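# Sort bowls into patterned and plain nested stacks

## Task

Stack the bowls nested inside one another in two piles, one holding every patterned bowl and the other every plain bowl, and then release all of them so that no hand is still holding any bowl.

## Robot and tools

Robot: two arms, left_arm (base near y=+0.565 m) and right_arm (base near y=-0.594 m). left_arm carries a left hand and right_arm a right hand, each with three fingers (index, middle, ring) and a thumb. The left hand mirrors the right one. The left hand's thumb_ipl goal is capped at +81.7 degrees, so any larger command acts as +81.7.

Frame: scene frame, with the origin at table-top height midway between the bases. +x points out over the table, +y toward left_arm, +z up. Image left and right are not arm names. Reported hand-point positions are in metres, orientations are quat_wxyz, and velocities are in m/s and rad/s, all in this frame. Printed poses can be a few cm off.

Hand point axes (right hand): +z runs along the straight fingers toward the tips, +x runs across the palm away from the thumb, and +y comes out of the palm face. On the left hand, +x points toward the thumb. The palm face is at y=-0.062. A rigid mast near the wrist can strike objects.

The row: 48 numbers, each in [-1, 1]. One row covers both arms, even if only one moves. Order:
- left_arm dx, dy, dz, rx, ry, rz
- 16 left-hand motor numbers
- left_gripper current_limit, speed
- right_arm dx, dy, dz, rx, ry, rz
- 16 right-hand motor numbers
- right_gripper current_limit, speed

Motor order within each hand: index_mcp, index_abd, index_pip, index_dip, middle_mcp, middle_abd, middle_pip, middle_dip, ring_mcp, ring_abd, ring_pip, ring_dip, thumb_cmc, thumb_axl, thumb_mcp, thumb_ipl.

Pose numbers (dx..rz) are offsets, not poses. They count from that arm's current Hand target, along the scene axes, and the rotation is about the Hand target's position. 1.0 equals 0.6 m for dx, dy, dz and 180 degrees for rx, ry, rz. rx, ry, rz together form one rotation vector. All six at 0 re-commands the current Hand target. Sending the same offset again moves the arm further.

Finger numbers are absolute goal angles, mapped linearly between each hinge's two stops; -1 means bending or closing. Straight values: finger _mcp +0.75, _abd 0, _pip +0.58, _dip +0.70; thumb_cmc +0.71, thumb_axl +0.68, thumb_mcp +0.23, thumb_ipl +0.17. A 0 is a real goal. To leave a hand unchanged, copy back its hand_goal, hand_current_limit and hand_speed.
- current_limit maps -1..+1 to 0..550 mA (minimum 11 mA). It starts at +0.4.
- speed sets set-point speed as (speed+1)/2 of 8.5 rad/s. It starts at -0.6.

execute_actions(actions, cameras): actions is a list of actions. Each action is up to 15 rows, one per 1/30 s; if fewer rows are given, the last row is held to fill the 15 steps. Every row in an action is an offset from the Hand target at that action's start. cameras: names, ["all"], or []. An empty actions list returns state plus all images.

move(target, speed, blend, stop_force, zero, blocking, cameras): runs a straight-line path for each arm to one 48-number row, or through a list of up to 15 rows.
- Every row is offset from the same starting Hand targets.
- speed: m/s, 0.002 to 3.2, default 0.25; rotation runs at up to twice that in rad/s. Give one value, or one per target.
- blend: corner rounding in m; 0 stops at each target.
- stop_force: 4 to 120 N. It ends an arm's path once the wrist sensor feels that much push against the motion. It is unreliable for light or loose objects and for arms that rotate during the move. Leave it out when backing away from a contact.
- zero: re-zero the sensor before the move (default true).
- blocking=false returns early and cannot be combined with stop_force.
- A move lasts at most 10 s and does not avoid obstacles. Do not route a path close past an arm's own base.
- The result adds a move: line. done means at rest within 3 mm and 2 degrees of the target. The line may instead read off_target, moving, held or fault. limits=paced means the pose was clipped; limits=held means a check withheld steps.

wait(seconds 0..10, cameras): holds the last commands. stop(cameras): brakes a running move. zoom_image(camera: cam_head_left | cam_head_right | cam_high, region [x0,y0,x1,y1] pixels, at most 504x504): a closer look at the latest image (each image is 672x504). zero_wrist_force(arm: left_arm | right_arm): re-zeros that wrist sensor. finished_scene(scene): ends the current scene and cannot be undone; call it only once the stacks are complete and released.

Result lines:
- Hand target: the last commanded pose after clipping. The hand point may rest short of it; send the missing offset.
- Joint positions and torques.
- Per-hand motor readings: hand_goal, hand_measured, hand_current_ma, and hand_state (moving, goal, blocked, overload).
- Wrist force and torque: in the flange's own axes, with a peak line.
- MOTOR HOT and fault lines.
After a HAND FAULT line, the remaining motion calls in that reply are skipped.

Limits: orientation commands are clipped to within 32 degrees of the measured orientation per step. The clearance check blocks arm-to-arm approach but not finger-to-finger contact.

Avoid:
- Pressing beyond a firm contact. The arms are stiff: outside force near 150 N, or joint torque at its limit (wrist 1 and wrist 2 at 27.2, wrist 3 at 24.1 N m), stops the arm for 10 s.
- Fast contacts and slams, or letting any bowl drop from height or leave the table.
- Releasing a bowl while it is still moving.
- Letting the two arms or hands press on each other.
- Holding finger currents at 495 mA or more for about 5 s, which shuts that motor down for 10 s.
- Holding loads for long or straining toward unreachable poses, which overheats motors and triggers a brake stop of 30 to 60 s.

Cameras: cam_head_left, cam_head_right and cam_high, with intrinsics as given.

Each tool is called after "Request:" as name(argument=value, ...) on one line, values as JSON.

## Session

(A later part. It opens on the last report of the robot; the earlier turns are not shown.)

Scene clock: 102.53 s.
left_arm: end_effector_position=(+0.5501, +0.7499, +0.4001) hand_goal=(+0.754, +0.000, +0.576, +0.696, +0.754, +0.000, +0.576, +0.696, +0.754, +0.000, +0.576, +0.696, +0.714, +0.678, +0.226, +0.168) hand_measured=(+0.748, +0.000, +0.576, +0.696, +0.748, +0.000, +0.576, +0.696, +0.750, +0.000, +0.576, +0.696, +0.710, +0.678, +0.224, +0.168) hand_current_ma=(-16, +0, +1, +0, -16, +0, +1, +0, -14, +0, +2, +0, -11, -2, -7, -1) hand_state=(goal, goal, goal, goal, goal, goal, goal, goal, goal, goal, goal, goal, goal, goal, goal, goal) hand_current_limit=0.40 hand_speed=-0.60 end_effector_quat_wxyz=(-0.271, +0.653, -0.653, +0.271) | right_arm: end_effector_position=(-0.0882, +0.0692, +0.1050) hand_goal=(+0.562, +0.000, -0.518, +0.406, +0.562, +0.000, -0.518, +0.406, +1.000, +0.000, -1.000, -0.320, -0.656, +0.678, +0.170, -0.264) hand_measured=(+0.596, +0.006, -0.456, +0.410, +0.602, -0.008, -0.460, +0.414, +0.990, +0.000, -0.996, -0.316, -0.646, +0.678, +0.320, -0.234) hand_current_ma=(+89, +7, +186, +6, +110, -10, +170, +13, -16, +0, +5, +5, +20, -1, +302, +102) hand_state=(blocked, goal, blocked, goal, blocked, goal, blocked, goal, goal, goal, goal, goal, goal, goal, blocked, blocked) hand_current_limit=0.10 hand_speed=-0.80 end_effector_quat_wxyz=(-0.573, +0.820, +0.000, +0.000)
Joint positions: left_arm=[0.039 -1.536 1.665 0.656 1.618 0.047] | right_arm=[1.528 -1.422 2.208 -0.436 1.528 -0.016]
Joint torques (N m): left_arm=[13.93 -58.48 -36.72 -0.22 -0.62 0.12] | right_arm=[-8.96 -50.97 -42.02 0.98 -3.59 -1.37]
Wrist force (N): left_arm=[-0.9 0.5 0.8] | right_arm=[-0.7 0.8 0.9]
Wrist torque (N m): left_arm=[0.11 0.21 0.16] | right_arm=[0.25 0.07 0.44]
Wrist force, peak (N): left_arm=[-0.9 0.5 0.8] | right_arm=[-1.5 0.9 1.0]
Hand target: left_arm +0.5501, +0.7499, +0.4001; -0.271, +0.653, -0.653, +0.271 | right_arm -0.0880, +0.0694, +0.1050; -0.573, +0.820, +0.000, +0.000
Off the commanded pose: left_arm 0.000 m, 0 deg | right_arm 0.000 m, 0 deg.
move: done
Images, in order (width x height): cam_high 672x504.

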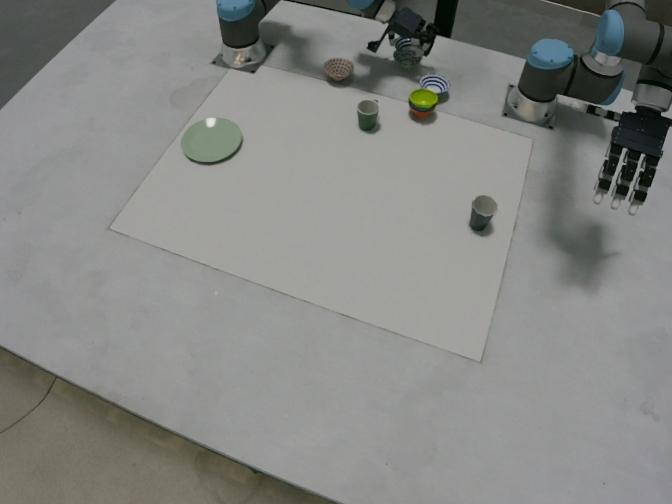

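Request:
move(target=[0,0,0,0,0,0,0.754,0,0.576,0.696,0.754,0,0.576,0.696,0.754,0,0.576,0.696,0.714,0.678,0.226,0.168,0.4,-0.6, 0.0117,0.0033,-0.03,0,0,0,0.562,0,-0.518,0.406,0.562,0,-0.518,0.406,1.0,0,-1.0,-0.32,-0.657,0.678,0.169,-0.265,0.1,-0.8], speed=0.05, stop_force=4, cameras=["cam_high"])

Request:
zoom_image(camera="cam_high", region=[380, 20, 440, 80])

Scene clock: 104.63 s.
left_arm: end_effector_position=(+0.5501, +0.7499, +0.4001) hand_goal=(+0.754, +0.000, +0.576, +0.696, +0.754, +0.000, +0.576, +0.696, +0.754, +0.000, +0.576, +0.696, +0.714, +0.678, +0.226, +0.168) hand_measured=(+0.748, +0.000, +0.576, +0.696, +0.748, +0.000, +0.576, +0.696, +0.750, +0.000, +0.576, +0.696, +0.710, +0.678, +0.224, +0.168) hand_current_ma=(-16, +0, +1, +0, -16, +0, +1, +0, -14, +0, +2, +0, -11, -2, -7, -1) hand_state=(goal, goal, goal, goal, goal, goal, goal, goal, goal, goal, goal, goal, goal, goal, goal, goal) hand_current_limit=0.40 hand_speed=-0.60 end_effector_quat_wxyz=(-0.271, +0.653, -0.653, +0.271) | right_arm: end_effector_position=(-0.0810, +0.0713, +0.0870) hand_goal=(+0.562, +0.000, -0.518, +0.406, +0.562, +0.000, -0.518, +0.406, +1.000, +0.000, -1.000, -0.320, -0.656, +0.678, +0.170, -0.264) hand_measured=(+0.596, +0.006, -0.456, +0.410, +0.602, -0.008, -0.460, +0.414, +0.990, +0.000, -0.996, -0.316, -0.646, +0.678, +0.320, -0.234) hand_current_ma=(+89, +7, +186, +6, +110, -10, +170, +13, -16, +0, +5, +5, +20, -1, +302, +102) hand_state=(blocked, goal, blocked, goal, blocked, goal, blocked, goal, goal, goal, goal, goal, goal, goal, blocked, blocked) hand_current_limit=0.10 hand_speed=-0.80 end_effector_quat_wxyz=(-0.573, +0.820, +0.000, +0.000)
Joint positions: left_arm=[0.039 -1.536 1.665 0.656 1.618 0.047] | right_arm=[1.512 -1.395 2.221 -0.474 1.513 -0.021]
Joint torques (N m): left_arm=[11.6 -58.82 -36.51 -0.26 -0.59 0.04] | right_arm=[-6.08 -35.96 -19.86 -3.89 -3.22 -1.34]
Wrist force (N): left_arm=[-0.5 0.3 0.2] | right_arm=[-0.8 0.6 0.9]
Wrist torque (N m): left_arm=[0.14 0.14 0.20] | right_arm=[0.22 0.07 0.42]
Wrist force, peak (N): left_arm=[-0.8 0.9 0.6] | right_arm=[-0.8 1.4 0.9]
Hand target: left_arm +0.5501, +0.7499, +0.4001; -0.271, +0.653, -0.653, +0.271 | right_arm -0.0810, +0.0713, +0.0870; -0.573, +0.820, +0.000, +0.000
Off the commanded pose: left_arm 0.000 m, 0 deg | right_arm 0.000 m, 0 deg.
move: done
Images, in order (width x height): cam_high 672x504.

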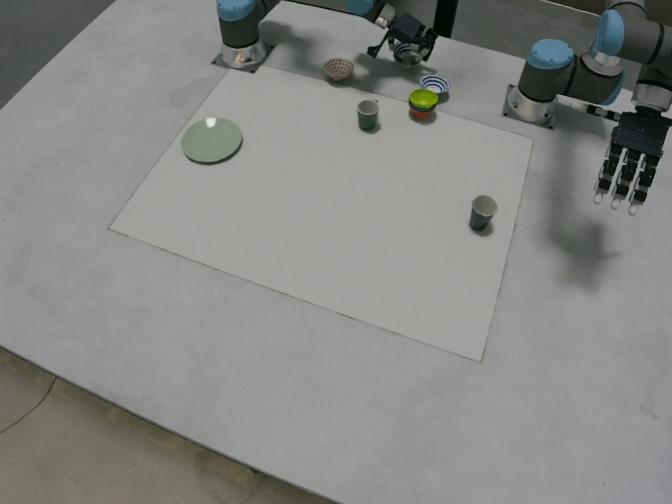

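Scaled by 8.400.

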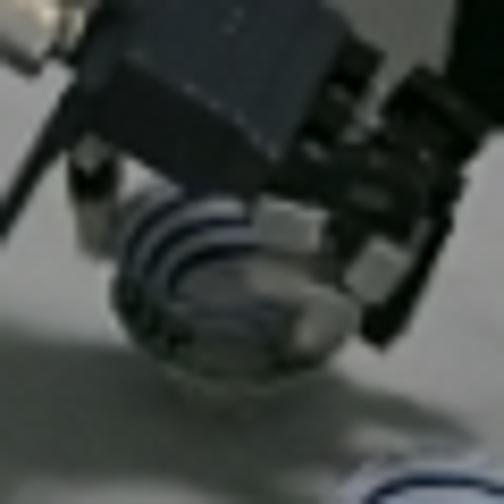

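Request:
move(target=[0,0,0,0,0,0,0.754,0,0.576,0.696,0.754,0,0.576,0.696,0.754,0,0.576,0.696,0.714,0.678,0.226,0.168,0.4,-0.6, 0,0,-0.03,0,0,0,0.562,0,-0.518,0.406,0.562,0,-0.518,0.406,1.0,0,-1.0,-0.32,-0.657,0.678,0.169,-0.265,0.1,-0.8], speed=0.04, stop_force=4, cameras=["cam_high"])

Request:
zoom_image(camera="cam_high", region=[380, 20, 440, 80])

Scene clock: 106.47 s.
left_arm: end_effector_position=(+0.5501, +0.7499, +0.4001) hand_goal=(+0.754, +0.000, +0.576, +0.696, +0.754, +0.000, +0.576, +0.696, +0.754, +0.000, +0.576, +0.696, +0.714, +0.678, +0.226, +0.168) hand_measured=(+0.748, +0.000, +0.576, +0.696, +0.748, +0.000, +0.576, +0.696, +0.750, +0.000, +0.576, +0.696, +0.710, +0.678, +0.224, +0.168) hand_current_ma=(-16, +0, +1, +0, -16, +0, +1, +0, -14, +0, +2, +0, -11, -2, -7, -1) hand_state=(goal, goal, goal, goal, goal, goal, goal, goal, goal, goal, goal, goal, goal, goal, goal, goal) hand_current_limit=0.40 hand_speed=-0.60 end_effector_quat_wxyz=(-0.271, +0.653, -0.653, +0.271) | right_arm: end_effector_position=(-0.0810, +0.0713, +0.0756) hand_goal=(+0.562, +0.000, -0.518, +0.406, +0.562, +0.000, -0.518, +0.406, +1.000, +0.000, -1.000, -0.320, -0.656, +0.678, +0.170, -0.264) hand_measured=(+0.598, +0.006, -0.474, +0.410, +0.612, -0.008, -0.482, +0.412, +0.990, +0.000, -0.996, -0.316, -0.646, +0.678, +0.320, -0.234) hand_current_ma=(+101, +7, +118, +4, +148, -10, +92, +9, -16, +0, +5, +5, +20, -1, +303, +102) hand_state=(blocked, goal, blocked, goal, blocked, goal, blocked, goal, goal, goal, goal, goal, goal, goal, blocked, blocked) hand_current_limit=0.10 hand_speed=-0.80 end_effector_quat_wxyz=(-0.573, +0.820, +0.000, +0.000)
Joint positions: left_arm=[0.039 -1.536 1.665 0.656 1.618 0.047] | right_arm=[1.512 -1.378 2.228 -0.499 1.513 -0.021]
Joint torques (N m): left_arm=[10.39 -59.91 -36.4 -0.37 -0.9 0.18] | right_arm=[5.35 -63.58 -43.76 1.69 -1.36 -1.01]
Wrist force (N): left_arm=[-0.4 0.2 0.7] | right_arm=[-0.9 1.0 0.6]
Wrist torque (N m): left_arm=[0.08 0.15 0.21] | right_arm=[0.33 0.06 0.43]
Wrist force, peak (N): left_arm=[-0.9 0.8 0.6] | right_arm=[-0.8 -5.4 -1.8]
Hand target: left_arm +0.5501, +0.7499, +0.4001; -0.271, +0.653, -0.653, +0.271 | right_arm -0.0810, +0.0713, +0.0756; -0.573, +0.820, +0.000, +0.000 (not the last commanded pose)
Off the commanded pose: left_arm 0.000 m, 0 deg | right_arm 0.007 m, 0 deg.
move: contact (right_arm)
Images, in order (width x height): cam_high 672x504.

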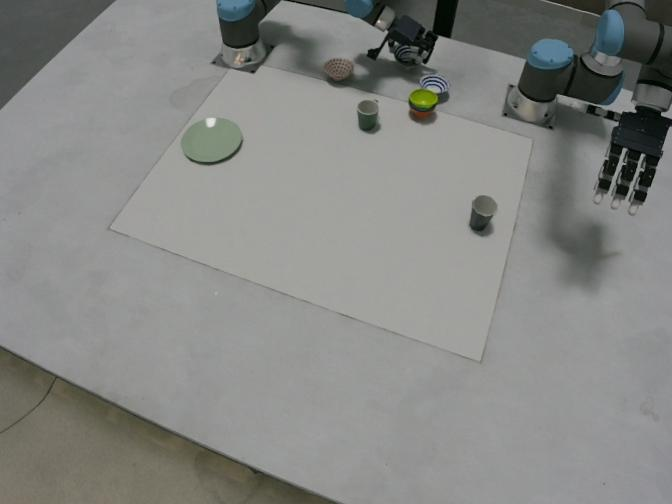

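Scaled by 8.400.

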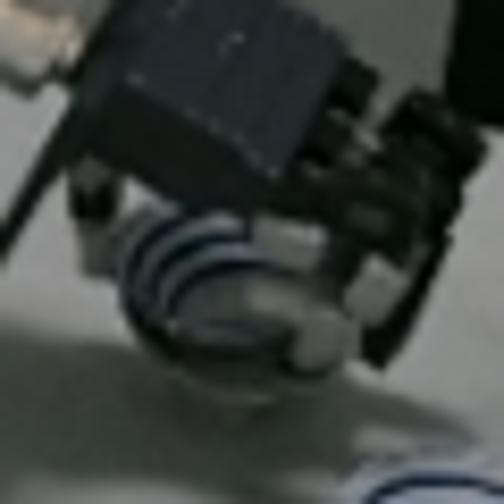

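Request:
move(target=[0,0,0,0,0,0,0.754,0,0.576,0.696,0.754,0,0.576,0.696,0.754,0,0.576,0.696,0.714,0.678,0.226,0.168,0.4,-0.6, 0,0,0,0,0,0,0.685,0,0.066,0.261,0.685,0,0.066,0.261,1.0,0,-1.0,-0.32,-0.657,0.678,0.506,-0.373,0.4,-0.7])

Request:
move(target=[0,0,0,0,0,0,0.754,0,0.576,0.696,0.754,0,0.576,0.696,0.754,0,0.576,0.696,0.714,0.678,0.226,0.168,0.4,-0.6, 0,0,0.25,0,0,0,0.685,0,0.066,0.261,0.685,0,0.066,0.261,1.0,0,-1.0,-0.32,-0.657,0.678,0.506,-0.373,0.4,-0.6], cameras=["cam_high"])

Request:
zoom_image(camera="cam_high", region=[320, 10, 440, 110])

Scene clock: 107.50 s.
left_arm: end_effector_position=(+0.5501, +0.7499, +0.4001) hand_goal=(+0.754, +0.000, +0.576, +0.696, +0.754, +0.000, +0.576, +0.696, +0.754, +0.000, +0.576, +0.696, +0.714, +0.678, +0.226, +0.168) hand_measured=(+0.748, +0.000, +0.576, +0.696, +0.748, +0.000, +0.576, +0.696, +0.750, +0.000, +0.576, +0.696, +0.710, +0.678, +0.224, +0.168) hand_current_ma=(-16, +0, +1, +0, -16, +0, +1, +0, -14, +0, +2, +0, -11, -2, -7, -1) hand_state=(goal, goal, goal, goal, goal, goal, goal, goal, goal, goal, goal, goal, goal, goal, goal, goal) hand_current_limit=0.40 hand_speed=-0.60 end_effector_quat_wxyz=(-0.271, +0.653, -0.653, +0.271) | right_arm: end_effector_position=(-0.0810, +0.0713, +0.0756) hand_goal=(+0.686, +0.000, +0.066, +0.262, +0.686, +0.000, +0.066, +0.262, +1.000, +0.000, -1.000, -0.320, -0.656, +0.678, +0.506, -0.372) hand_measured=(+0.674, +0.006, -0.066, +0.220, +0.668, -0.004, -0.034, +0.206, +0.990, +0.000, -0.996, -0.316, -0.652, +0.678, +0.500, -0.370) hand_current_ma=(-26, +6, -385, -116, -38, -6, -349, -167, -16, +0, +5, +5, +5, -1, -14, +3) hand_state=(goal, goal, blocked, blocked, goal, goal, blocked, blocked, goal, goal, goal, goal, goal, goal, goal, goal) hand_current_limit=0.40 hand_speed=-0.70 end_effector_quat_wxyz=(-0.573, +0.820, +0.000, +0.000)
Joint positions: left_arm=[0.039 -1.536 1.665 0.656 1.618 0.047] | right_arm=[1.512 -1.378 2.228 -0.499 1.513 -0.021]
Joint torques (N m): left_arm=[10.08 -57.71 -36.54 -0.27 -0.56 0.25] | right_arm=[6.86 -49.13 -32.47 0.7 0.12 -0.59]
Wrist force (N): left_arm=[-0.3 0.1 0.7] | right_arm=[-1.2 -10.7 -5.5]
Wrist torque (N m): left_arm=[0.07 0.12 0.22] | right_arm=[0.49 0.11 0.33]
Wrist force, peak (N): left_arm=[-1.0 0.5 0.5] | right_arm=[-1.3 -11.6 -6.2]
Hand target: left_arm +0.5501, +0.7499, +0.4001; -0.271, +0.653, -0.653, +0.271 | right_arm -0.0810, +0.0713, +0.0756; -0.573, +0.820, +0.000, +0.000
Off the commanded pose: left_arm 0.000 m, 0 deg | right_arm 0.000 m, 0 deg.
move: done

Scene clock: 108.83 s.
left_arm: end_effector_position=(+0.5501, +0.7499, +0.4001) hand_goal=(+0.754, +0.000, +0.576, +0.696, +0.754, +0.000, +0.576, +0.696, +0.754, +0.000, +0.576, +0.696, +0.714, +0.678, +0.226, +0.168) hand_measured=(+0.748, +0.000, +0.576, +0.696, +0.748, +0.000, +0.576, +0.696, +0.750, +0.000, +0.576, +0.696, +0.710, +0.678, +0.224, +0.168) hand_current_ma=(-16, +0, +1, +0, -16, +0, +1, +0, -14, +0, +2, +0, -11, -2, -7, -1) hand_state=(goal, goal, goal, goal, goal, goal, goal, goal, goal, goal, goal, goal, goal, goal, goal, goal) hand_current_limit=0.40 hand_speed=-0.60 end_effector_quat_wxyz=(-0.271, +0.653, -0.653, +0.271) | right_arm: end_effector_position=(-0.0810, +0.0713, +0.2254) hand_goal=(+0.686, +0.000, +0.066, +0.262, +0.686, +0.000, +0.066, +0.262, +1.000, +0.000, -1.000, -0.320, -0.656, +0.678, +0.506, -0.372) hand_measured=(+0.668, +0.004, +0.060, +0.260, +0.670, -0.004, +0.062, +0.258, +0.992, +0.000, -0.996, -0.316, -0.652, +0.678, +0.500, -0.370) hand_current_ma=(-40, +3, -9, -3, -35, -3, -7, -4, -16, +0, +5, +5, +5, -1, -13, +3) hand_state=(goal, goal, goal, goal, goal, goal, goal, goal, goal, goal, goal, goal, goal, goal, goal, goal) hand_current_limit=0.40 hand_speed=-0.60 end_effector_quat_wxyz=(-0.573, +0.820, +0.000, +0.000)
Joint positions: left_arm=[0.039 -1.536 1.665 0.656 1.618 0.047] | right_arm=[1.512 -1.566 2.101 -0.183 1.513 -0.021]
Joint torques (N m): left_arm=[10.65 -59.4 -37.03 -0.41 -1.07 0.35] | right_arm=[-6.22 -53.58 -50.78 1.79 -2.51 -1.35]
Wrist force (N): left_arm=[-0.4 0.0 0.2] | right_arm=[-0.8 -0.7 -0.1]
Wrist torque (N m): left_arm=[0.11 0.14 0.22] | right_arm=[0.32 0.10 0.43]
Wrist force, peak (N): left_arm=[-1.1 0.7 0.4] | right_arm=[-1.1 -10.5 -5.5]
Hand target: left_arm +0.5501, +0.7499, +0.4001; -0.271, +0.653, -0.653, +0.271 | right_arm -0.0810, +0.0713, +0.2256; -0.573, +0.820, +0.000, +0.000
Off the commanded pose: left_arm 0.000 m, 0 deg | right_arm 0.000 m, 0 deg.
move: done
Images, in order (width x height): cam_high 672x504.

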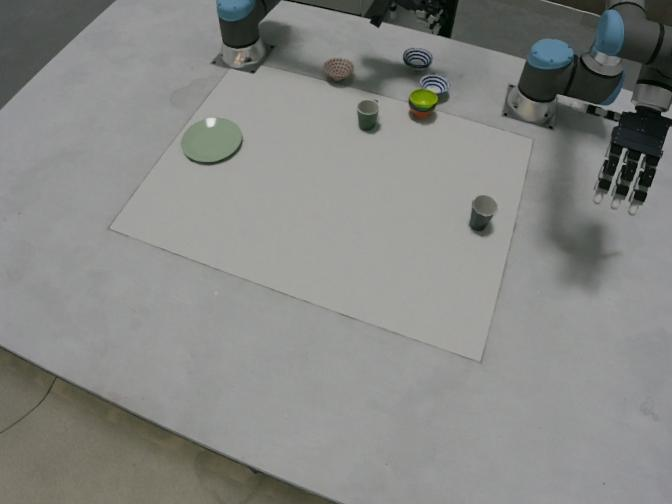

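Scaled by 4.200.

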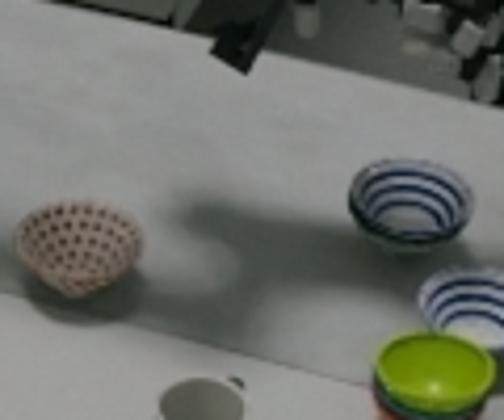

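Request:
move(target=[[0,0,0,0,0,0,0.754,0,0.576,0.696,0.754,0,0.576,0.696,0.754,0,0.576,0.696,0.714,0.678,0.226,0.168,0.4,-0.6, 0.305,-0.413,0,0,0,-0.3333,0.685,0,0.066,0.261,0.685,0,0.066,0.261,1.0,0,-1.0,-0.32,-0.657,0.678,0.506,-0.373,0.4,-0.6],[0,0,0,0,0,0,0.754,0,0.576,0.696,0.754,0,0.576,0.696,0.754,0,0.576,0.696,0.714,0.678,0.226,0.168,0.4,-0.6, 0.305,-0.413,-0.2183,0,0,-0.3333,0.685,0,0.066,0.261,0.685,0,0.066,0.261,1.0,0,-1.0,-0.32,-0.657,0.678,0.506,-0.373,0.4,-0.6]], speed=0.3, blend=[0.03,0], cameras=["all"])

Request:
zoom_image(camera="cam_high", region=[310, 30, 390, 100])

Request:
zoom_image(camera="cam_head_left", region=[380, 404, 500, 504])

Scene clock: 112.63 s.
left_arm: end_effector_position=(+0.5501, +0.7499, +0.4001) hand_goal=(+0.754, +0.000, +0.576, +0.696, +0.754, +0.000, +0.576, +0.696, +0.754, +0.000, +0.576, +0.696, +0.714, +0.678, +0.226, +0.168) hand_measured=(+0.748, +0.000, +0.576, +0.696, +0.748, +0.000, +0.576, +0.696, +0.750, +0.000, +0.576, +0.696, +0.710, +0.678, +0.224, +0.168) hand_current_ma=(-16, +0, +1, +0, -16, +0, +1, +0, -14, +0, +2, +0, -11, -2, -7, -1) hand_state=(goal, goal, goal, goal, goal, goal, goal, goal, goal, goal, goal, goal, goal, goal, goal, goal) hand_current_limit=0.40 hand_speed=-0.60 end_effector_quat_wxyz=(-0.271, +0.653, -0.653, +0.271) | right_arm: end_effector_position=(+0.1020, -0.1766, +0.0947) hand_goal=(+0.686, +0.000, +0.066, +0.262, +0.686, +0.000, +0.066, +0.262, +1.000, +0.000, -1.000, -0.320, -0.656, +0.678, +0.506, -0.372) hand_measured=(+0.668, +0.002, +0.060, +0.260, +0.670, -0.002, +0.062, +0.258, +0.992, +0.000, -0.996, -0.316, -0.654, +0.678, +0.500, -0.370) hand_current_ma=(-38, +2, -7, -3, -35, -2, -6, -4, -16, +0, +5, +5, +2, -1, -12, +3) hand_state=(goal, goal, goal, goal, goal, goal, goal, goal, goal, goal, goal, goal, goal, goal, goal, goal) hand_current_limit=0.40 hand_speed=-0.60 end_effector_quat_wxyz=(-0.496, +0.710, -0.410, +0.286)
Joint positions: left_arm=[0.039 -1.536 1.665 0.656 1.618 0.047] | right_arm=[1.49 -1.613 2.472 -0.289 2.451 0.459]
Joint torques (N m): left_arm=[10.82 -60.5 -35.52 -0.36 -1.15 0.39] | right_arm=[-6.32 -13.57 -16.34 -1.11 4.01 -0.62]
Wrist force (N): left_arm=[-0.4 0.6 0.4] | right_arm=[-1.0 -0.3 0.3]
Wrist torque (N m): left_arm=[0.16 0.13 0.22] | right_arm=[0.26 0.13 0.29]
Wrist force, peak (N): left_arm=[-1.2 0.6 0.8] | right_arm=[-1.1 -2.4 0.4]
Hand target: left_arm +0.5501, +0.7499, +0.4001; -0.271, +0.653, -0.653, +0.271 | right_arm +0.1020, -0.1765, +0.0946; -0.496, +0.710, -0.410, +0.286
Off the commanded pose: left_arm 0.000 m, 0 deg | right_arm 0.000 m, 0 deg.
move: done

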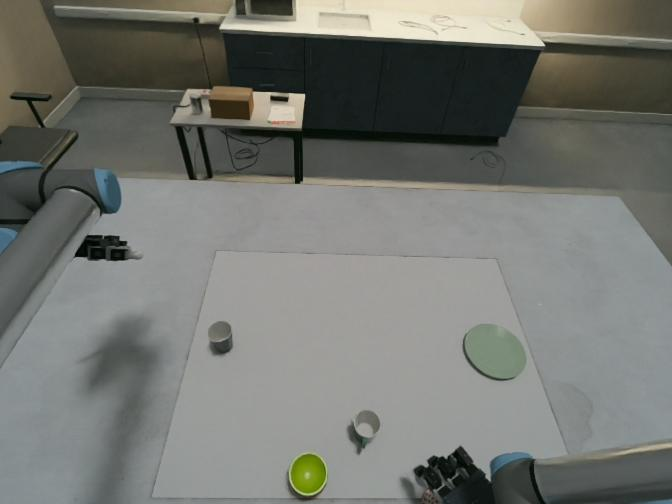

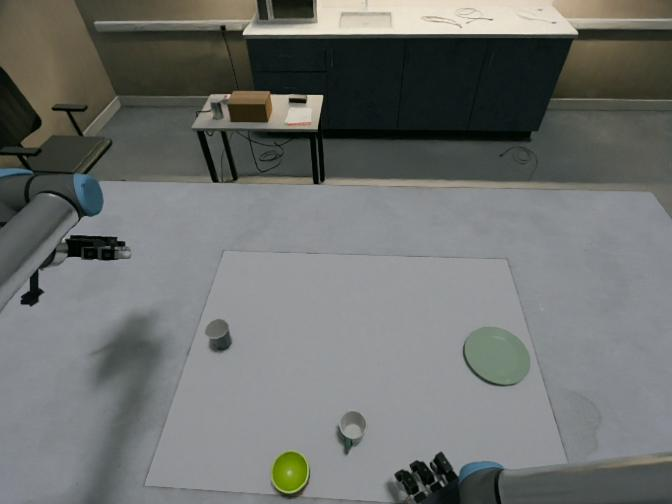

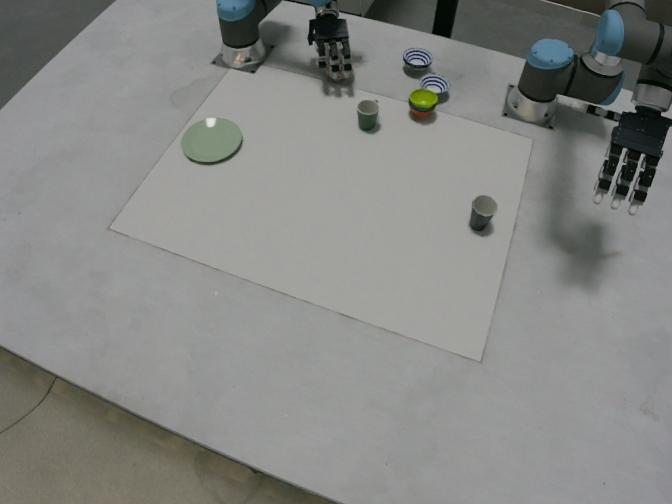

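Scaled by 6.300.

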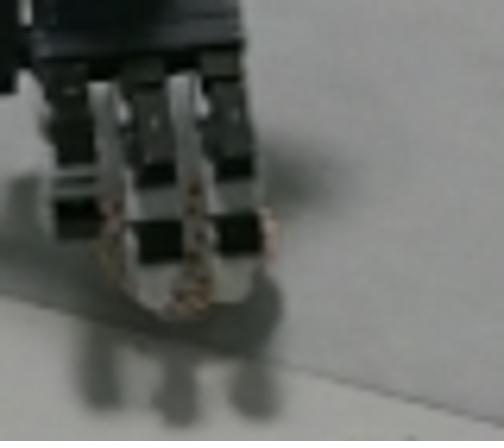

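Scaled by 4.200.

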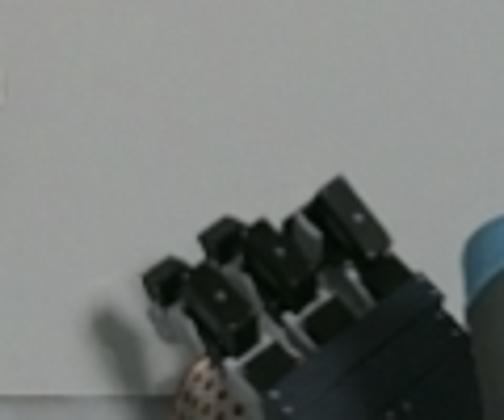

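Request:
move(target=[0,0,0,0,0,0,0.754,0,0.576,0.696,0.754,0,0.576,0.696,0.754,0,0.576,0.696,0.714,0.678,0.226,0.168,0.4,-0.6, -0.0133,-0.005,-0.0637,0,0,0,0.685,0,0.066,0.261,0.685,0,0.066,0.261,1.0,0,-1.0,-0.32,-0.657,0.678,0.506,-0.373,0.4,-0.6], speed=0.1, stop_force=5, cameras=["cam_high"])

Request:
zoom_image(camera="cam_high", region=[310, 30, 390, 100])

Scene clock: 114.53 s.
left_arm: end_effector_position=(+0.5501, +0.7499, +0.4001) hand_goal=(+0.754, +0.000, +0.576, +0.696, +0.754, +0.000, +0.576, +0.696, +0.754, +0.000, +0.576, +0.696, +0.714, +0.678, +0.226, +0.168) hand_measured=(+0.748, +0.000, +0.576, +0.696, +0.748, +0.000, +0.576, +0.696, +0.750, +0.000, +0.576, +0.696, +0.710, +0.678, +0.224, +0.168) hand_current_ma=(-16, +0, +1, +0, -16, +0, +1, +0, -14, +0, +2, +0, -11, -2, -7, -1) hand_state=(goal, goal, goal, goal, goal, goal, goal, goal, goal, goal, goal, goal, goal, goal, goal, goal) hand_current_limit=0.40 hand_speed=-0.60 end_effector_quat_wxyz=(-0.271, +0.653, -0.653, +0.271) | right_arm: end_effector_position=(+0.0940, -0.1795, +0.0564) hand_goal=(+0.686, +0.000, +0.066, +0.262, +0.686, +0.000, +0.066, +0.262, +1.000, +0.000, -1.000, -0.320, -0.656, +0.678, +0.506, -0.372) hand_measured=(+0.668, +0.002, +0.060, +0.260, +0.670, -0.002, +0.062, +0.258, +0.992, +0.000, -0.996, -0.316, -0.654, +0.678, +0.500, -0.370) hand_current_ma=(-38, +2, -7, -3, -35, -2, -6, -4, -16, +0, +5, +5, +2, -1, -12, +3) hand_state=(goal, goal, goal, goal, goal, goal, goal, goal, goal, goal, goal, goal, goal, goal, goal, goal) hand_current_limit=0.40 hand_speed=-0.60 end_effector_quat_wxyz=(-0.496, +0.710, -0.410, +0.286)
Joint positions: left_arm=[0.039 -1.536 1.665 0.656 1.618 0.047] | right_arm=[1.517 -1.524 2.496 -0.384 2.474 0.482]
Joint torques (N m): left_arm=[13.66 -57.85 -36.43 -0.27 -1.14 0.26] | right_arm=[11.72 -16.5 -12.15 -1.14 3.93 2.58]
Wrist force (N): left_arm=[-0.6 0.5 0.5] | right_arm=[-0.7 -0.2 -0.1]
Wrist torque (N m): left_arm=[0.14 0.18 0.19] | right_arm=[0.35 0.12 0.30]
Wrist force, peak (N): left_arm=[-0.7 0.5 0.9] | right_arm=[-1.7 -0.5 0.6]
Hand target: left_arm +0.5501, +0.7499, +0.4001; -0.271, +0.653, -0.653, +0.271 | right_arm +0.0940, -0.1795, +0.0564; -0.496, +0.710, -0.410, +0.286
Off the commanded pose: left_arm 0.000 m, 0 deg | right_arm 0.000 m, 0 deg.
move: done
Images, in order (width x height): cam_high 672x504.

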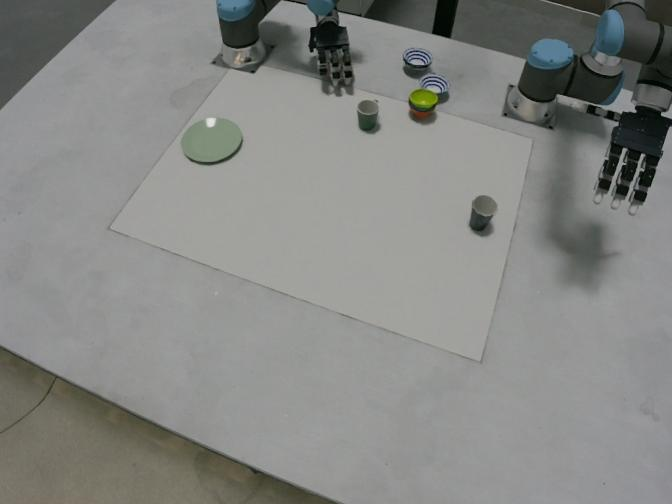

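Scaled by 6.300.

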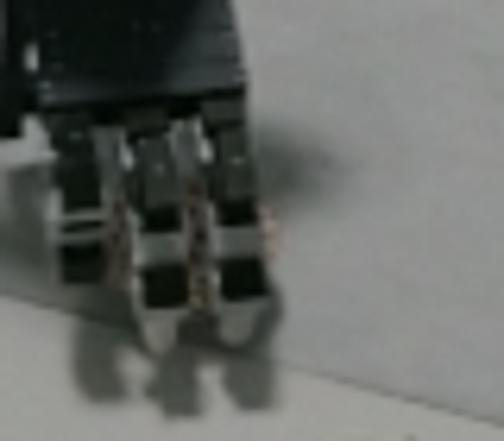

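Request:
move(target=[0,0,0,0,0,0,0.754,0,0.576,0.696,0.754,0,0.576,0.696,0.754,0,0.576,0.696,0.714,0.678,0.226,0.168,0.4,-0.6, 0,0,0,0,0,0,0.562,0,-0.518,0.406,0.562,0,-0.518,0.406,1.0,0,-1.0,-0.32,-0.657,0.678,0.169,-0.265,0.0,-0.8])

Request:
move(target=[0,0,0,0,0,0,0.754,0,0.576,0.696,0.754,0,0.576,0.696,0.754,0,0.576,0.696,0.714,0.678,0.226,0.168,0.4,-0.6, 0,0,0.0667,0,0,0,0.562,0,-0.518,0.406,0.562,0,-0.518,0.406,1.0,0,-1.0,-0.32,-0.657,0.678,0.169,-0.265,0.1,-0.8], speed=0.06, cameras=["cam_high"])

Request:
zoom_image(camera="cam_high", region=[310, 20, 390, 90])

Scene clock: 116.03 s.
left_arm: end_effector_position=(+0.5501, +0.7499, +0.4001) hand_goal=(+0.754, +0.000, +0.576, +0.696, +0.754, +0.000, +0.576, +0.696, +0.754, +0.000, +0.576, +0.696, +0.714, +0.678, +0.226, +0.168) hand_measured=(+0.748, +0.000, +0.576, +0.696, +0.748, +0.000, +0.576, +0.696, +0.750, +0.000, +0.576, +0.696, +0.710, +0.678, +0.224, +0.168) hand_current_ma=(-16, +0, +1, +0, -16, +0, +1, +0, -14, +0, +2, +0, -11, -2, -7, -1) hand_state=(goal, goal, goal, goal, goal, goal, goal, goal, goal, goal, goal, goal, goal, goal, goal, goal) hand_current_limit=0.40 hand_speed=-0.60 end_effector_quat_wxyz=(-0.271, +0.653, -0.653, +0.271) | right_arm: end_effector_position=(+0.0940, -0.1795, +0.0564) hand_goal=(+0.562, +0.000, -0.518, +0.406, +0.562, +0.000, -0.518, +0.406, +1.000, +0.000, -1.000, -0.320, -0.656, +0.678, +0.170, -0.264) hand_measured=(+0.600, +0.002, -0.418, +0.416, +0.604, -0.002, -0.444, +0.424, +0.992, +0.000, -0.996, -0.316, -0.646, +0.678, +0.354, -0.234) hand_current_ma=(+105, +2, +275, +19, +119, -2, +234, +36, -16, +0, +5, +5, +18, -1, +275, +104) hand_state=(blocked, goal, blocked, goal, blocked, goal, blocked, goal, goal, goal, goal, goal, goal, goal, blocked, blocked) hand_current_limit=0.00 hand_speed=-0.80 end_effector_quat_wxyz=(-0.496, +0.710, -0.410, +0.286)
Joint positions: left_arm=[0.039 -1.536 1.665 0.656 1.618 0.047] | right_arm=[1.517 -1.524 2.496 -0.384 2.474 0.482]
Joint torques (N m): left_arm=[11.92 -59.32 -36.35 -0.32 -0.94 0.54] | right_arm=[10.69 -18.75 -15.21 1.17 0.97 1.9]
Wrist force (N): left_arm=[-0.9 0.2 0.3] | right_arm=[-0.7 1.3 0.7]
Wrist torque (N m): left_arm=[0.11 0.21 0.17] | right_arm=[0.36 0.11 0.30]
Wrist force, peak (N): left_arm=[-0.8 0.7 0.6] | right_arm=[-0.7 -2.3 0.3]
Hand target: left_arm +0.5501, +0.7499, +0.4001; -0.271, +0.653, -0.653, +0.271 | right_arm +0.0940, -0.1795, +0.0564; -0.496, +0.710, -0.410, +0.286
Off the commanded pose: left_arm 0.000 m, 0 deg | right_arm 0.000 m, 0 deg.
move: done

Scene clock: 117.27 s.
left_arm: end_effector_position=(+0.5501, +0.7499, +0.4001) hand_goal=(+0.754, +0.000, +0.576, +0.696, +0.754, +0.000, +0.576, +0.696, +0.754, +0.000, +0.576, +0.696, +0.714, +0.678, +0.226, +0.168) hand_measured=(+0.748, +0.000, +0.576, +0.696, +0.748, +0.000, +0.576, +0.696, +0.750, +0.000, +0.576, +0.696, +0.710, +0.678, +0.224, +0.168) hand_current_ma=(-16, +0, +1, +0, -16, +0, +1, +0, -14, +0, +2, +0, -11, -2, -7, -1) hand_state=(goal, goal, goal, goal, goal, goal, goal, goal, goal, goal, goal, goal, goal, goal, goal, goal) hand_current_limit=0.40 hand_speed=-0.60 end_effector_quat_wxyz=(-0.271, +0.653, -0.653, +0.271) | right_arm: end_effector_position=(+0.0940, -0.1795, +0.0963) hand_goal=(+0.562, +0.000, -0.518, +0.406, +0.562, +0.000, -0.518, +0.406, +1.000, +0.000, -1.000, -0.320, -0.656, +0.678, +0.170, -0.264) hand_measured=(+0.602, +0.002, -0.424, +0.418, +0.604, -0.002, -0.444, +0.424, +0.992, +0.000, -0.996, -0.316, -0.646, +0.678, +0.354, -0.234) hand_current_ma=(+114, +2, +302, +23, +119, -2, +231, +36, -16, +0, +5, +5, +18, -1, +302, +104) hand_state=(blocked, goal, blocked, goal, blocked, goal, blocked, goal, goal, goal, goal, goal, goal, goal, blocked, blocked) hand_current_limit=0.10 hand_speed=-0.80 end_effector_quat_wxyz=(-0.496, +0.710, -0.410, +0.286)
Joint positions: left_arm=[0.039 -1.536 1.665 0.656 1.618 0.047] | right_arm=[1.517 -1.608 2.466 -0.27 2.474 0.482]
Joint torques (N m): left_arm=[9.99 -58.94 -36.32 -0.02 -0.96 -0.02] | right_arm=[1.52 -39.25 -41.27 4.78 2.2 2.42]
Wrist force (N): left_arm=[-0.7 0.2 0.1] | right_arm=[-0.7 1.4 1.0]
Wrist torque (N m): left_arm=[0.13 0.17 0.19] | right_arm=[0.31 0.07 0.31]
Wrist force, peak (N): left_arm=[-1.1 0.5 0.6] | right_arm=[-0.4 2.2 0.7]
Hand target: left_arm +0.5501, +0.7499, +0.4001; -0.271, +0.653, -0.653, +0.271 | right_arm +0.0940, -0.1795, +0.0964; -0.496, +0.710, -0.410, +0.286
Off the commanded pose: left_arm 0.000 m, 0 deg | right_arm 0.000 m, 0 deg.
move: done
Images, in order (width x height): cam_high 672x504.

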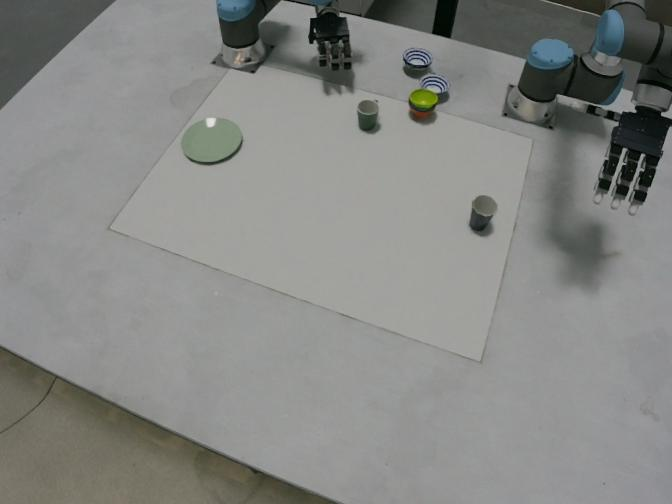

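Scaled by 6.300.

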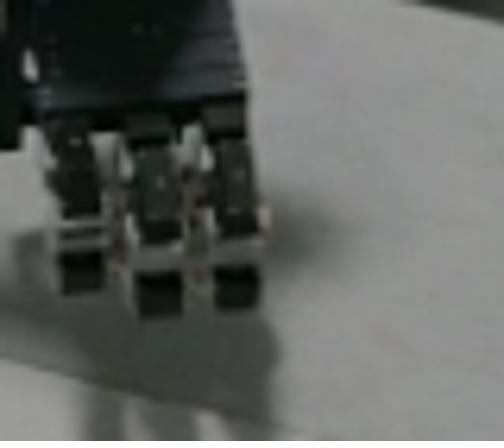

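Request:
move(target=[[0,0,0,0,0,0,0.754,0,0.576,0.696,0.754,0,0.576,0.696,0.754,0,0.576,0.696,0.714,0.678,0.226,0.168,0.4,-0.6, 0,0,0.1227,0,0,0,0.562,0,-0.518,0.406,0.562,0,-0.518,0.406,1.0,0,-1.0,-0.32,-0.657,0.678,0.169,-0.265,0.1,-0.8],[0,0,0,0,0,0,0.754,0,0.576,0.696,0.754,0,0.576,0.696,0.754,0,0.576,0.696,0.714,0.678,0.226,0.168,0.4,-0.6, -0.2933,0.4858,0.1227,0,0,0.3333,0.562,0,-0.518,0.406,0.562,0,-0.518,0.406,1.0,0,-1.0,-0.32,-0.657,0.678,0.169,-0.265,0.1,-0.8],[0,0,0,0,0,0,0.754,0,0.576,0.696,0.754,0,0.576,0.696,0.754,0,0.576,0.696,0.714,0.678,0.226,0.168,0.4,-0.6, -0.2933,0.4858,0.0477,0,0,0.3333,0.562,0,-0.518,0.406,0.562,0,-0.518,0.406,1.0,0,-1.0,-0.32,-0.657,0.678,0.169,-0.265,0.1,-0.8]], speed=0.2, blend=[0.02,0.02,0], cameras=["cam_high"])

Request:
zoom_image(camera="cam_high", region=[380, 10, 460, 80])

Scene clock: 121.70 s.
left_arm: end_effector_position=(+0.5501, +0.7499, +0.4001) hand_goal=(+0.754, +0.000, +0.576, +0.696, +0.754, +0.000, +0.576, +0.696, +0.754, +0.000, +0.576, +0.696, +0.714, +0.678, +0.226, +0.168) hand_measured=(+0.748, +0.000, +0.576, +0.696, +0.748, +0.000, +0.576, +0.696, +0.750, +0.000, +0.576, +0.696, +0.710, +0.678, +0.224, +0.168) hand_current_ma=(-16, +0, +1, +0, -16, +0, +1, +0, -14, +0, +2, +0, -11, -2, -7, -1) hand_state=(goal, goal, goal, goal, goal, goal, goal, goal, goal, goal, goal, goal, goal, goal, goal, goal) hand_current_limit=0.40 hand_speed=-0.60 end_effector_quat_wxyz=(-0.271, +0.653, -0.653, +0.271) | right_arm: end_effector_position=(-0.0819, +0.1119, +0.1252) hand_goal=(+0.562, +0.000, -0.518, +0.406, +0.562, +0.000, -0.518, +0.406, +1.000, +0.000, -1.000, -0.320, -0.656, +0.678, +0.170, -0.264) hand_measured=(+0.604, +0.002, -0.428, +0.418, +0.604, -0.002, -0.446, +0.424, +0.992, +0.000, -0.996, -0.316, -0.646, +0.678, +0.354, -0.234) hand_current_ma=(+122, +2, +302, +24, +124, -3, +223, +37, -16, +0, +5, +5, +17, -1, +302, +105) hand_state=(blocked, goal, blocked, goal, blocked, goal, blocked, goal, goal, goal, goal, goal, goal, goal, blocked, blocked) hand_current_limit=0.10 hand_speed=-0.80 end_effector_quat_wxyz=(-0.573, +0.820, +0.000, +0.000)
Joint positions: left_arm=[0.039 -1.536 1.665 0.656 1.618 0.047] | right_arm=[1.519 -1.39 2.12 -0.379 1.52 -0.019]
Joint torques (N m): left_arm=[11.94 -58.45 -36.98 0 -1.06 0.65] | right_arm=[8.91 -40.49 -23.08 -4.01 -3.41 -1.47]
Wrist force (N): left_arm=[-0.5 0.3 0.6] | right_arm=[-1.0 1.0 1.0]
Wrist torque (N m): left_arm=[0.10 0.16 0.21] | right_arm=[0.30 0.11 0.39]
Wrist force, peak (N): left_arm=[-1.1 0.6 0.7] | right_arm=[-0.9 2.6 1.2]
Hand target: left_arm +0.5501, +0.7499, +0.4001; -0.271, +0.653, -0.653, +0.271 | right_arm -0.0820, +0.1119, +0.1250; -0.573, +0.820, +0.000, +0.000
Off the commanded pose: left_arm 0.000 m, 0 deg | right_arm 0.000 m, 0 deg.
move: done
Images, in order (width x height): cam_high 672x504.

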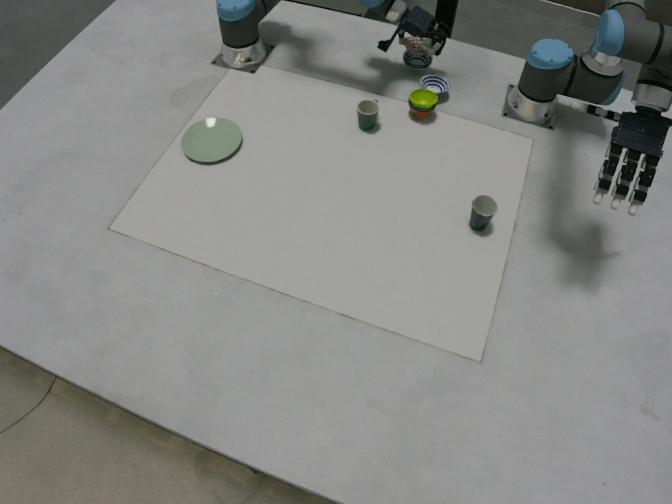

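Scaled by 6.300.

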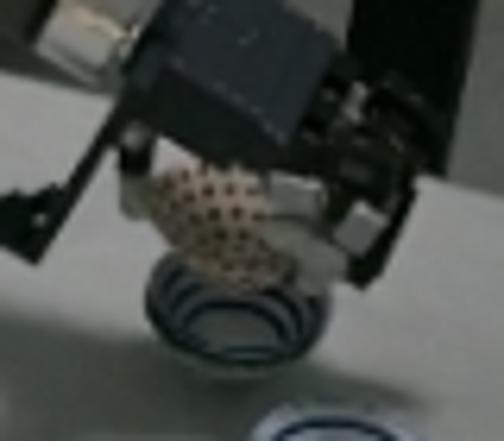

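Request:
execute_actions(actions=[])

Request:
zoom_image(camera="cam_high", region=[370, 10, 470, 85])

Scene clock: 122.43 s.
left_arm: end_effector_position=(+0.5501, +0.7499, +0.4001) hand_goal=(+0.754, +0.000, +0.576, +0.696, +0.754, +0.000, +0.576, +0.696, +0.754, +0.000, +0.576, +0.696, +0.714, +0.678, +0.226, +0.168) hand_measured=(+0.748, +0.000, +0.576, +0.696, +0.748, +0.000, +0.576, +0.696, +0.750, +0.000, +0.576, +0.696, +0.710, +0.678, +0.224, +0.168) hand_current_ma=(-16, +0, +1, +0, -16, +0, +1, +0, -14, +0, +2, +0, -11, -2, -7, -1) hand_state=(goal, goal, goal, goal, goal, goal, goal, goal, goal, goal, goal, goal, goal, goal, goal, goal) hand_current_limit=0.40 hand_speed=-0.60 end_effector_quat_wxyz=(-0.271, +0.653, -0.653, +0.271) | right_arm: end_effector_position=(-0.0820, +0.1119, +0.1250) hand_goal=(+0.562, +0.000, -0.518, +0.406, +0.562, +0.000, -0.518, +0.406, +1.000, +0.000, -1.000, -0.320, -0.656, +0.678, +0.170, -0.264) hand_measured=(+0.604, +0.002, -0.428, +0.418, +0.604, -0.002, -0.446, +0.424, +0.992, +0.000, -0.996, -0.316, -0.646, +0.678, +0.354, -0.234) hand_current_ma=(+122, +2, +302, +24, +124, -3, +223, +37, -16, +0, +5, +5, +17, -1, +303, +105) hand_state=(blocked, goal, blocked, goal, blocked, goal, blocked, goal, goal, goal, goal, goal, goal, goal, blocked, blocked) hand_current_limit=0.10 hand_speed=-0.80 end_effector_quat_wxyz=(-0.573, +0.820, +0.000, +0.000)
Joint positions: left_arm=[0.039 -1.536 1.665 0.656 1.618 0.047] | right_arm=[1.519 -1.389 2.12 -0.379 1.519 -0.019]
Joint velocities: within noise
Joint torques (N m): left_arm=[13.59 -59.8 -35.96 -0.35 -1 0.61] | right_arm=[9.97 -39.96 -22.86 -3.9 -3.38 -1.45]
Motor temperatures (°C): left_arm=[26 29 25 37 26 37] | right_arm=[29 31 26 32 41 33]
Wrist force (N): left_arm=[-0.7 0.3 0.2] | right_arm=[-1.0 1.1 0.9]
Wrist torque (N m): left_arm=[0.14 0.17 0.19] | right_arm=[0.34 0.11 0.40]
Wrist force, peak (N): left_arm=[-0.6 1.0 0.9] | right_arm=[-0.9 1.4 1.1]
Hand target: left_arm +0.5501, +0.7499, +0.4001; -0.271, +0.653, -0.653, +0.271 | right_arm -0.0820, +0.1119, +0.1250; -0.573, +0.820, +0.000, +0.000
Off the commanded pose: left_arm 0.000 m, 0 deg | right_arm 0.000 m, 0 deg.

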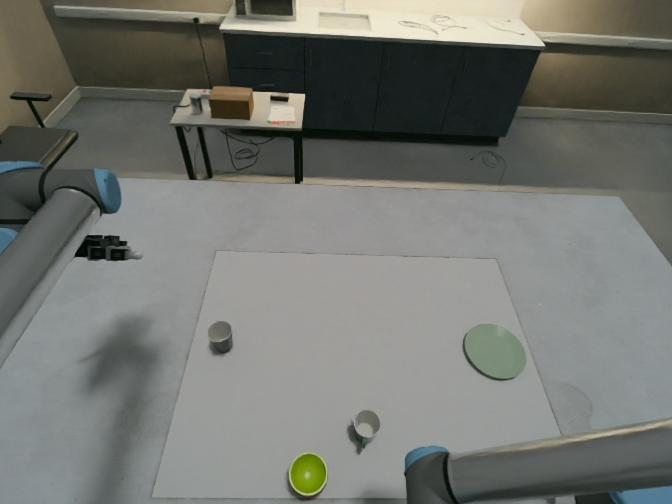

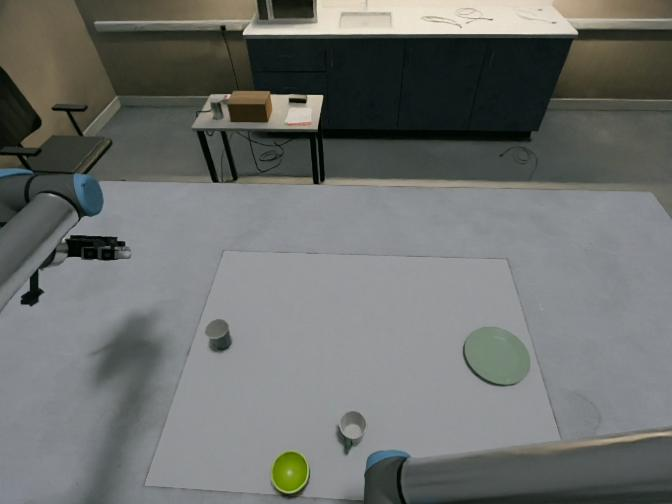

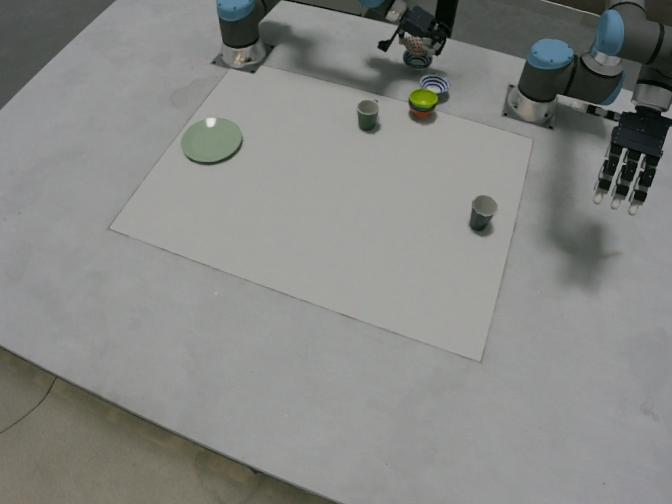

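Scaled by 5.040.

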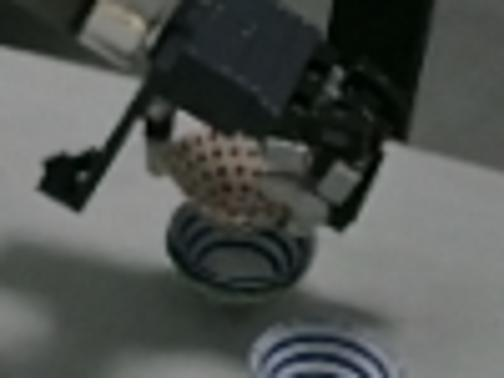

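Request:
move(target=[0,0,0,0,0,0,0.754,0,0.576,0.696,0.754,0,0.576,0.696,0.754,0,0.576,0.696,0.714,0.678,0.226,0.168,0.4,-0.6,0.0333,0.0133,0,0,0,0,0.562,0,-0.518,0.406,0.562,0,-0.518,0.406,1.0,0,-1.0,-0.32,-0.657,0.678,0.169,-0.265,0.1,-0.8], speed=0.1, cameras=["cam_high"])

Request:
zoom_image(camera="cam_high", region=[370, 10, 470, 85])

Scene clock: 123.70 s.
left_arm: end_effector_position=(+0.5501, +0.7499, +0.4001) hand_goal=(+0.754, +0.000, +0.576, +0.696, +0.754, +0.000, +0.576, +0.696, +0.754, +0.000, +0.576, +0.696, +0.714, +0.678, +0.226, +0.168) hand_measured=(+0.748, +0.000, +0.576, +0.696, +0.748, +0.000, +0.576, +0.696, +0.750, +0.000, +0.576, +0.696, +0.710, +0.678, +0.224, +0.168) hand_current_ma=(-16, +0, +1, +0, -16, +0, +1, +0, -14, +0, +2, +0, -11, -2, -7, -1) hand_state=(goal, goal, goal, goal, goal, goal, goal, goal, goal, goal, goal, goal, goal, goal, goal, goal) hand_current_limit=0.40 hand_speed=-0.60 end_effector_quat_wxyz=(-0.271, +0.653, -0.653, +0.271) | right_arm: end_effector_position=(-0.0622, +0.1198, +0.1250) hand_goal=(+0.562, +0.000, -0.518, +0.406, +0.562, +0.000, -0.518, +0.406, +1.000, +0.000, -1.000, -0.320, -0.656, +0.678, +0.170, -0.264) hand_measured=(+0.604, +0.002, -0.428, +0.418, +0.604, -0.002, -0.446, +0.424, +0.992, +0.000, -0.996, -0.316, -0.646, +0.678, +0.354, -0.234) hand_current_ma=(+122, +2, +302, +24, +124, -3, +223, +37, -16, +0, +5, +5, +17, -1, +302, +105) hand_state=(blocked, goal, blocked, goal, blocked, goal, blocked, goal, goal, goal, goal, goal, goal, goal, blocked, blocked) hand_current_limit=0.10 hand_speed=-0.80 end_effector_quat_wxyz=(-0.573, +0.820, +0.000, +0.000) end_effector_velocity=(+0.003, +0.001, +0.000) end_effector_angular_velocity=(+0.000, +0.001, -0.001)
Joint positions: left_arm=[0.039 -1.536 1.665 0.656 1.618 0.047] | right_arm=[1.481 -1.385 2.115 -0.377 1.483 -0.032]
Joint velocities: left_arm=[within noise] | right_arm=[-0.005 0.001 0 -0.001 -0.004 0]
Joint torques (N m): left_arm=[13.21 -57.92 -36.36 -0.21 -0.98 0.24] | right_arm=[-3.53 -40.39 -47.42 1.66 -3.62 -1.26]
Wrist force (N): left_arm=[-0.4 0.0 0.8] | right_arm=[-0.9 1.5 1.0]
Wrist torque (N m): left_arm=[0.05 0.15 0.21] | right_arm=[0.38 0.10 0.44]
Wrist force, peak (N): left_arm=[-0.9 0.6 0.9] | right_arm=[-1.5 1.1 0.8]
Hand target: left_arm +0.5501, +0.7499, +0.4001; -0.271, +0.653, -0.653, +0.271 | right_arm -0.0620, +0.1199, +0.1250; -0.573, +0.820, +0.000, +0.000
Off the commanded pose: left_arm 0.000 m, 0 deg | right_arm 0.000 m, 0 deg.
move: done
Images, in order (width x height): cam_high 672x504.

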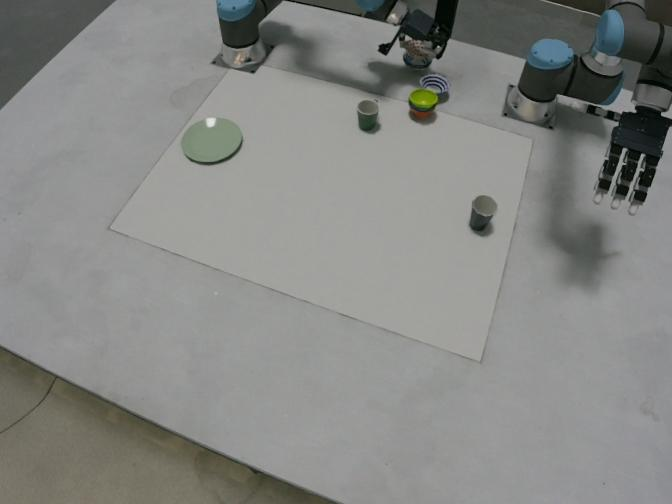

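Scaled by 5.040.

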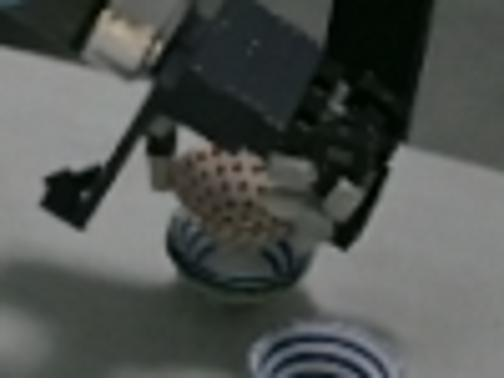

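Request:
move(target=[0,0,0,0,0,0,0.754,0,0.576,0.696,0.754,0,0.576,0.696,0.754,0,0.576,0.696,0.714,0.678,0.226,0.168,0.4,-0.6,0,0,-0.0917,0,0,0,0.562,0,-0.518,0.406,0.562,0,-0.518,0.406,1.0,0,-1.0,-0.32,-0.657,0.678,0.169,-0.265,0.1,-0.8], speed=0.05, stop_force=4, cameras=["cam_high"])

Request:
zoom_image(camera="cam_high", region=[370, 10, 470, 85])

Scene clock: 125.83 s.
left_arm: end_effector_position=(+0.5501, +0.7499, +0.4001) hand_goal=(+0.754, +0.000, +0.576, +0.696, +0.754, +0.000, +0.576, +0.696, +0.754, +0.000, +0.576, +0.696, +0.714, +0.678, +0.226, +0.168) hand_measured=(+0.748, +0.000, +0.576, +0.696, +0.748, +0.000, +0.576, +0.696, +0.750, +0.000, +0.576, +0.696, +0.710, +0.678, +0.224, +0.168) hand_current_ma=(-16, +0, +1, +0, -16, +0, +1, +0, -14, +0, +2, +0, -11, -2, -7, -1) hand_state=(goal, goal, goal, goal, goal, goal, goal, goal, goal, goal, goal, goal, goal, goal, goal, goal) hand_current_limit=0.40 hand_speed=-0.60 end_effector_quat_wxyz=(-0.271, +0.653, -0.653, +0.271) | right_arm: end_effector_position=(-0.0620, +0.1198, +0.0941) hand_goal=(+0.562, +0.000, -0.518, +0.406, +0.562, +0.000, -0.518, +0.406, +1.000, +0.000, -1.000, -0.320, -0.656, +0.678, +0.170, -0.264) hand_measured=(+0.616, +0.002, -0.444, +0.418, +0.610, -0.002, -0.454, +0.424, +0.992, +0.000, -0.996, -0.316, -0.644, +0.678, +0.354, -0.234) hand_current_ma=(+166, +3, +237, +24, +144, -3, +192, +37, -16, +0, +5, +5, +21, -1, +303, +106) hand_state=(blocked, goal, blocked, goal, blocked, goal, blocked, goal, goal, goal, goal, goal, goal, goal, blocked, blocked) hand_current_limit=0.10 hand_speed=-0.80 end_effector_quat_wxyz=(-0.573, +0.820, +0.000, +0.000)
Joint positions: left_arm=[0.039 -1.536 1.665 0.656 1.618 0.047] | right_arm=[1.48 -1.345 2.136 -0.44 1.483 -0.032]
Joint torques (N m): left_arm=[9.56 -58.44 -36.26 -0.14 -0.94 0.37] | right_arm=[4.92 -69 -45.41 1.85 -2.62 -1.02]
Wrist force (N): left_arm=[-0.8 0.0 0.9] | right_arm=[-1.0 0.8 0.5]
Wrist torque (N m): left_arm=[0.04 0.20 0.19] | right_arm=[0.32 0.12 0.43]
Wrist force, peak (N): left_arm=[-1.0 0.8 0.7] | right_arm=[-1.6 -3.8 0.6]
Hand target: left_arm +0.5501, +0.7499, +0.4001; -0.271, +0.653, -0.653, +0.271 | right_arm -0.0620, +0.1198, +0.0941; -0.573, +0.820, +0.000, +0.000 (not the last commanded pose)
Off the commanded pose: left_arm 0.000 m, 0 deg | right_arm 0.024 m, 0 deg.
move: contact (right_arm)
Images, in order (width x height): cam_high 672x504.

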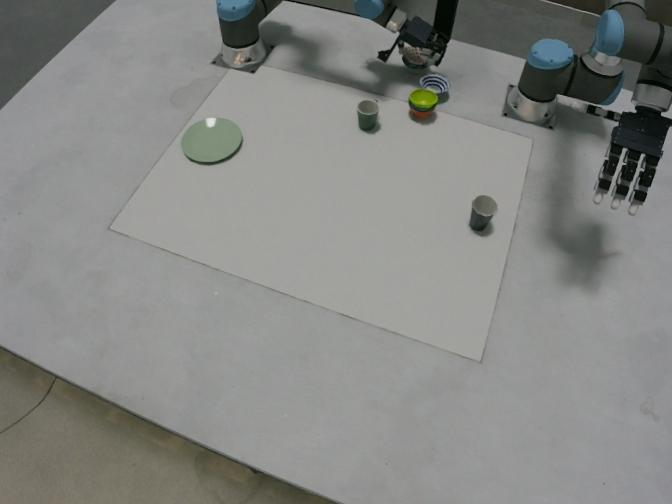

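Scaled by 5.040.

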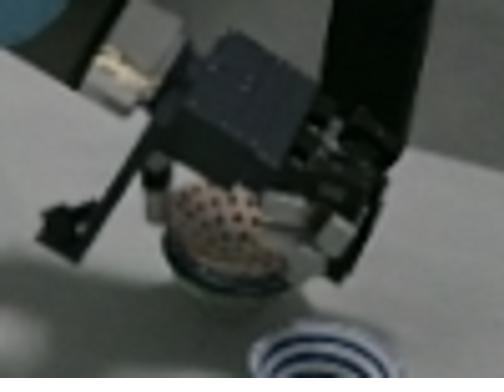

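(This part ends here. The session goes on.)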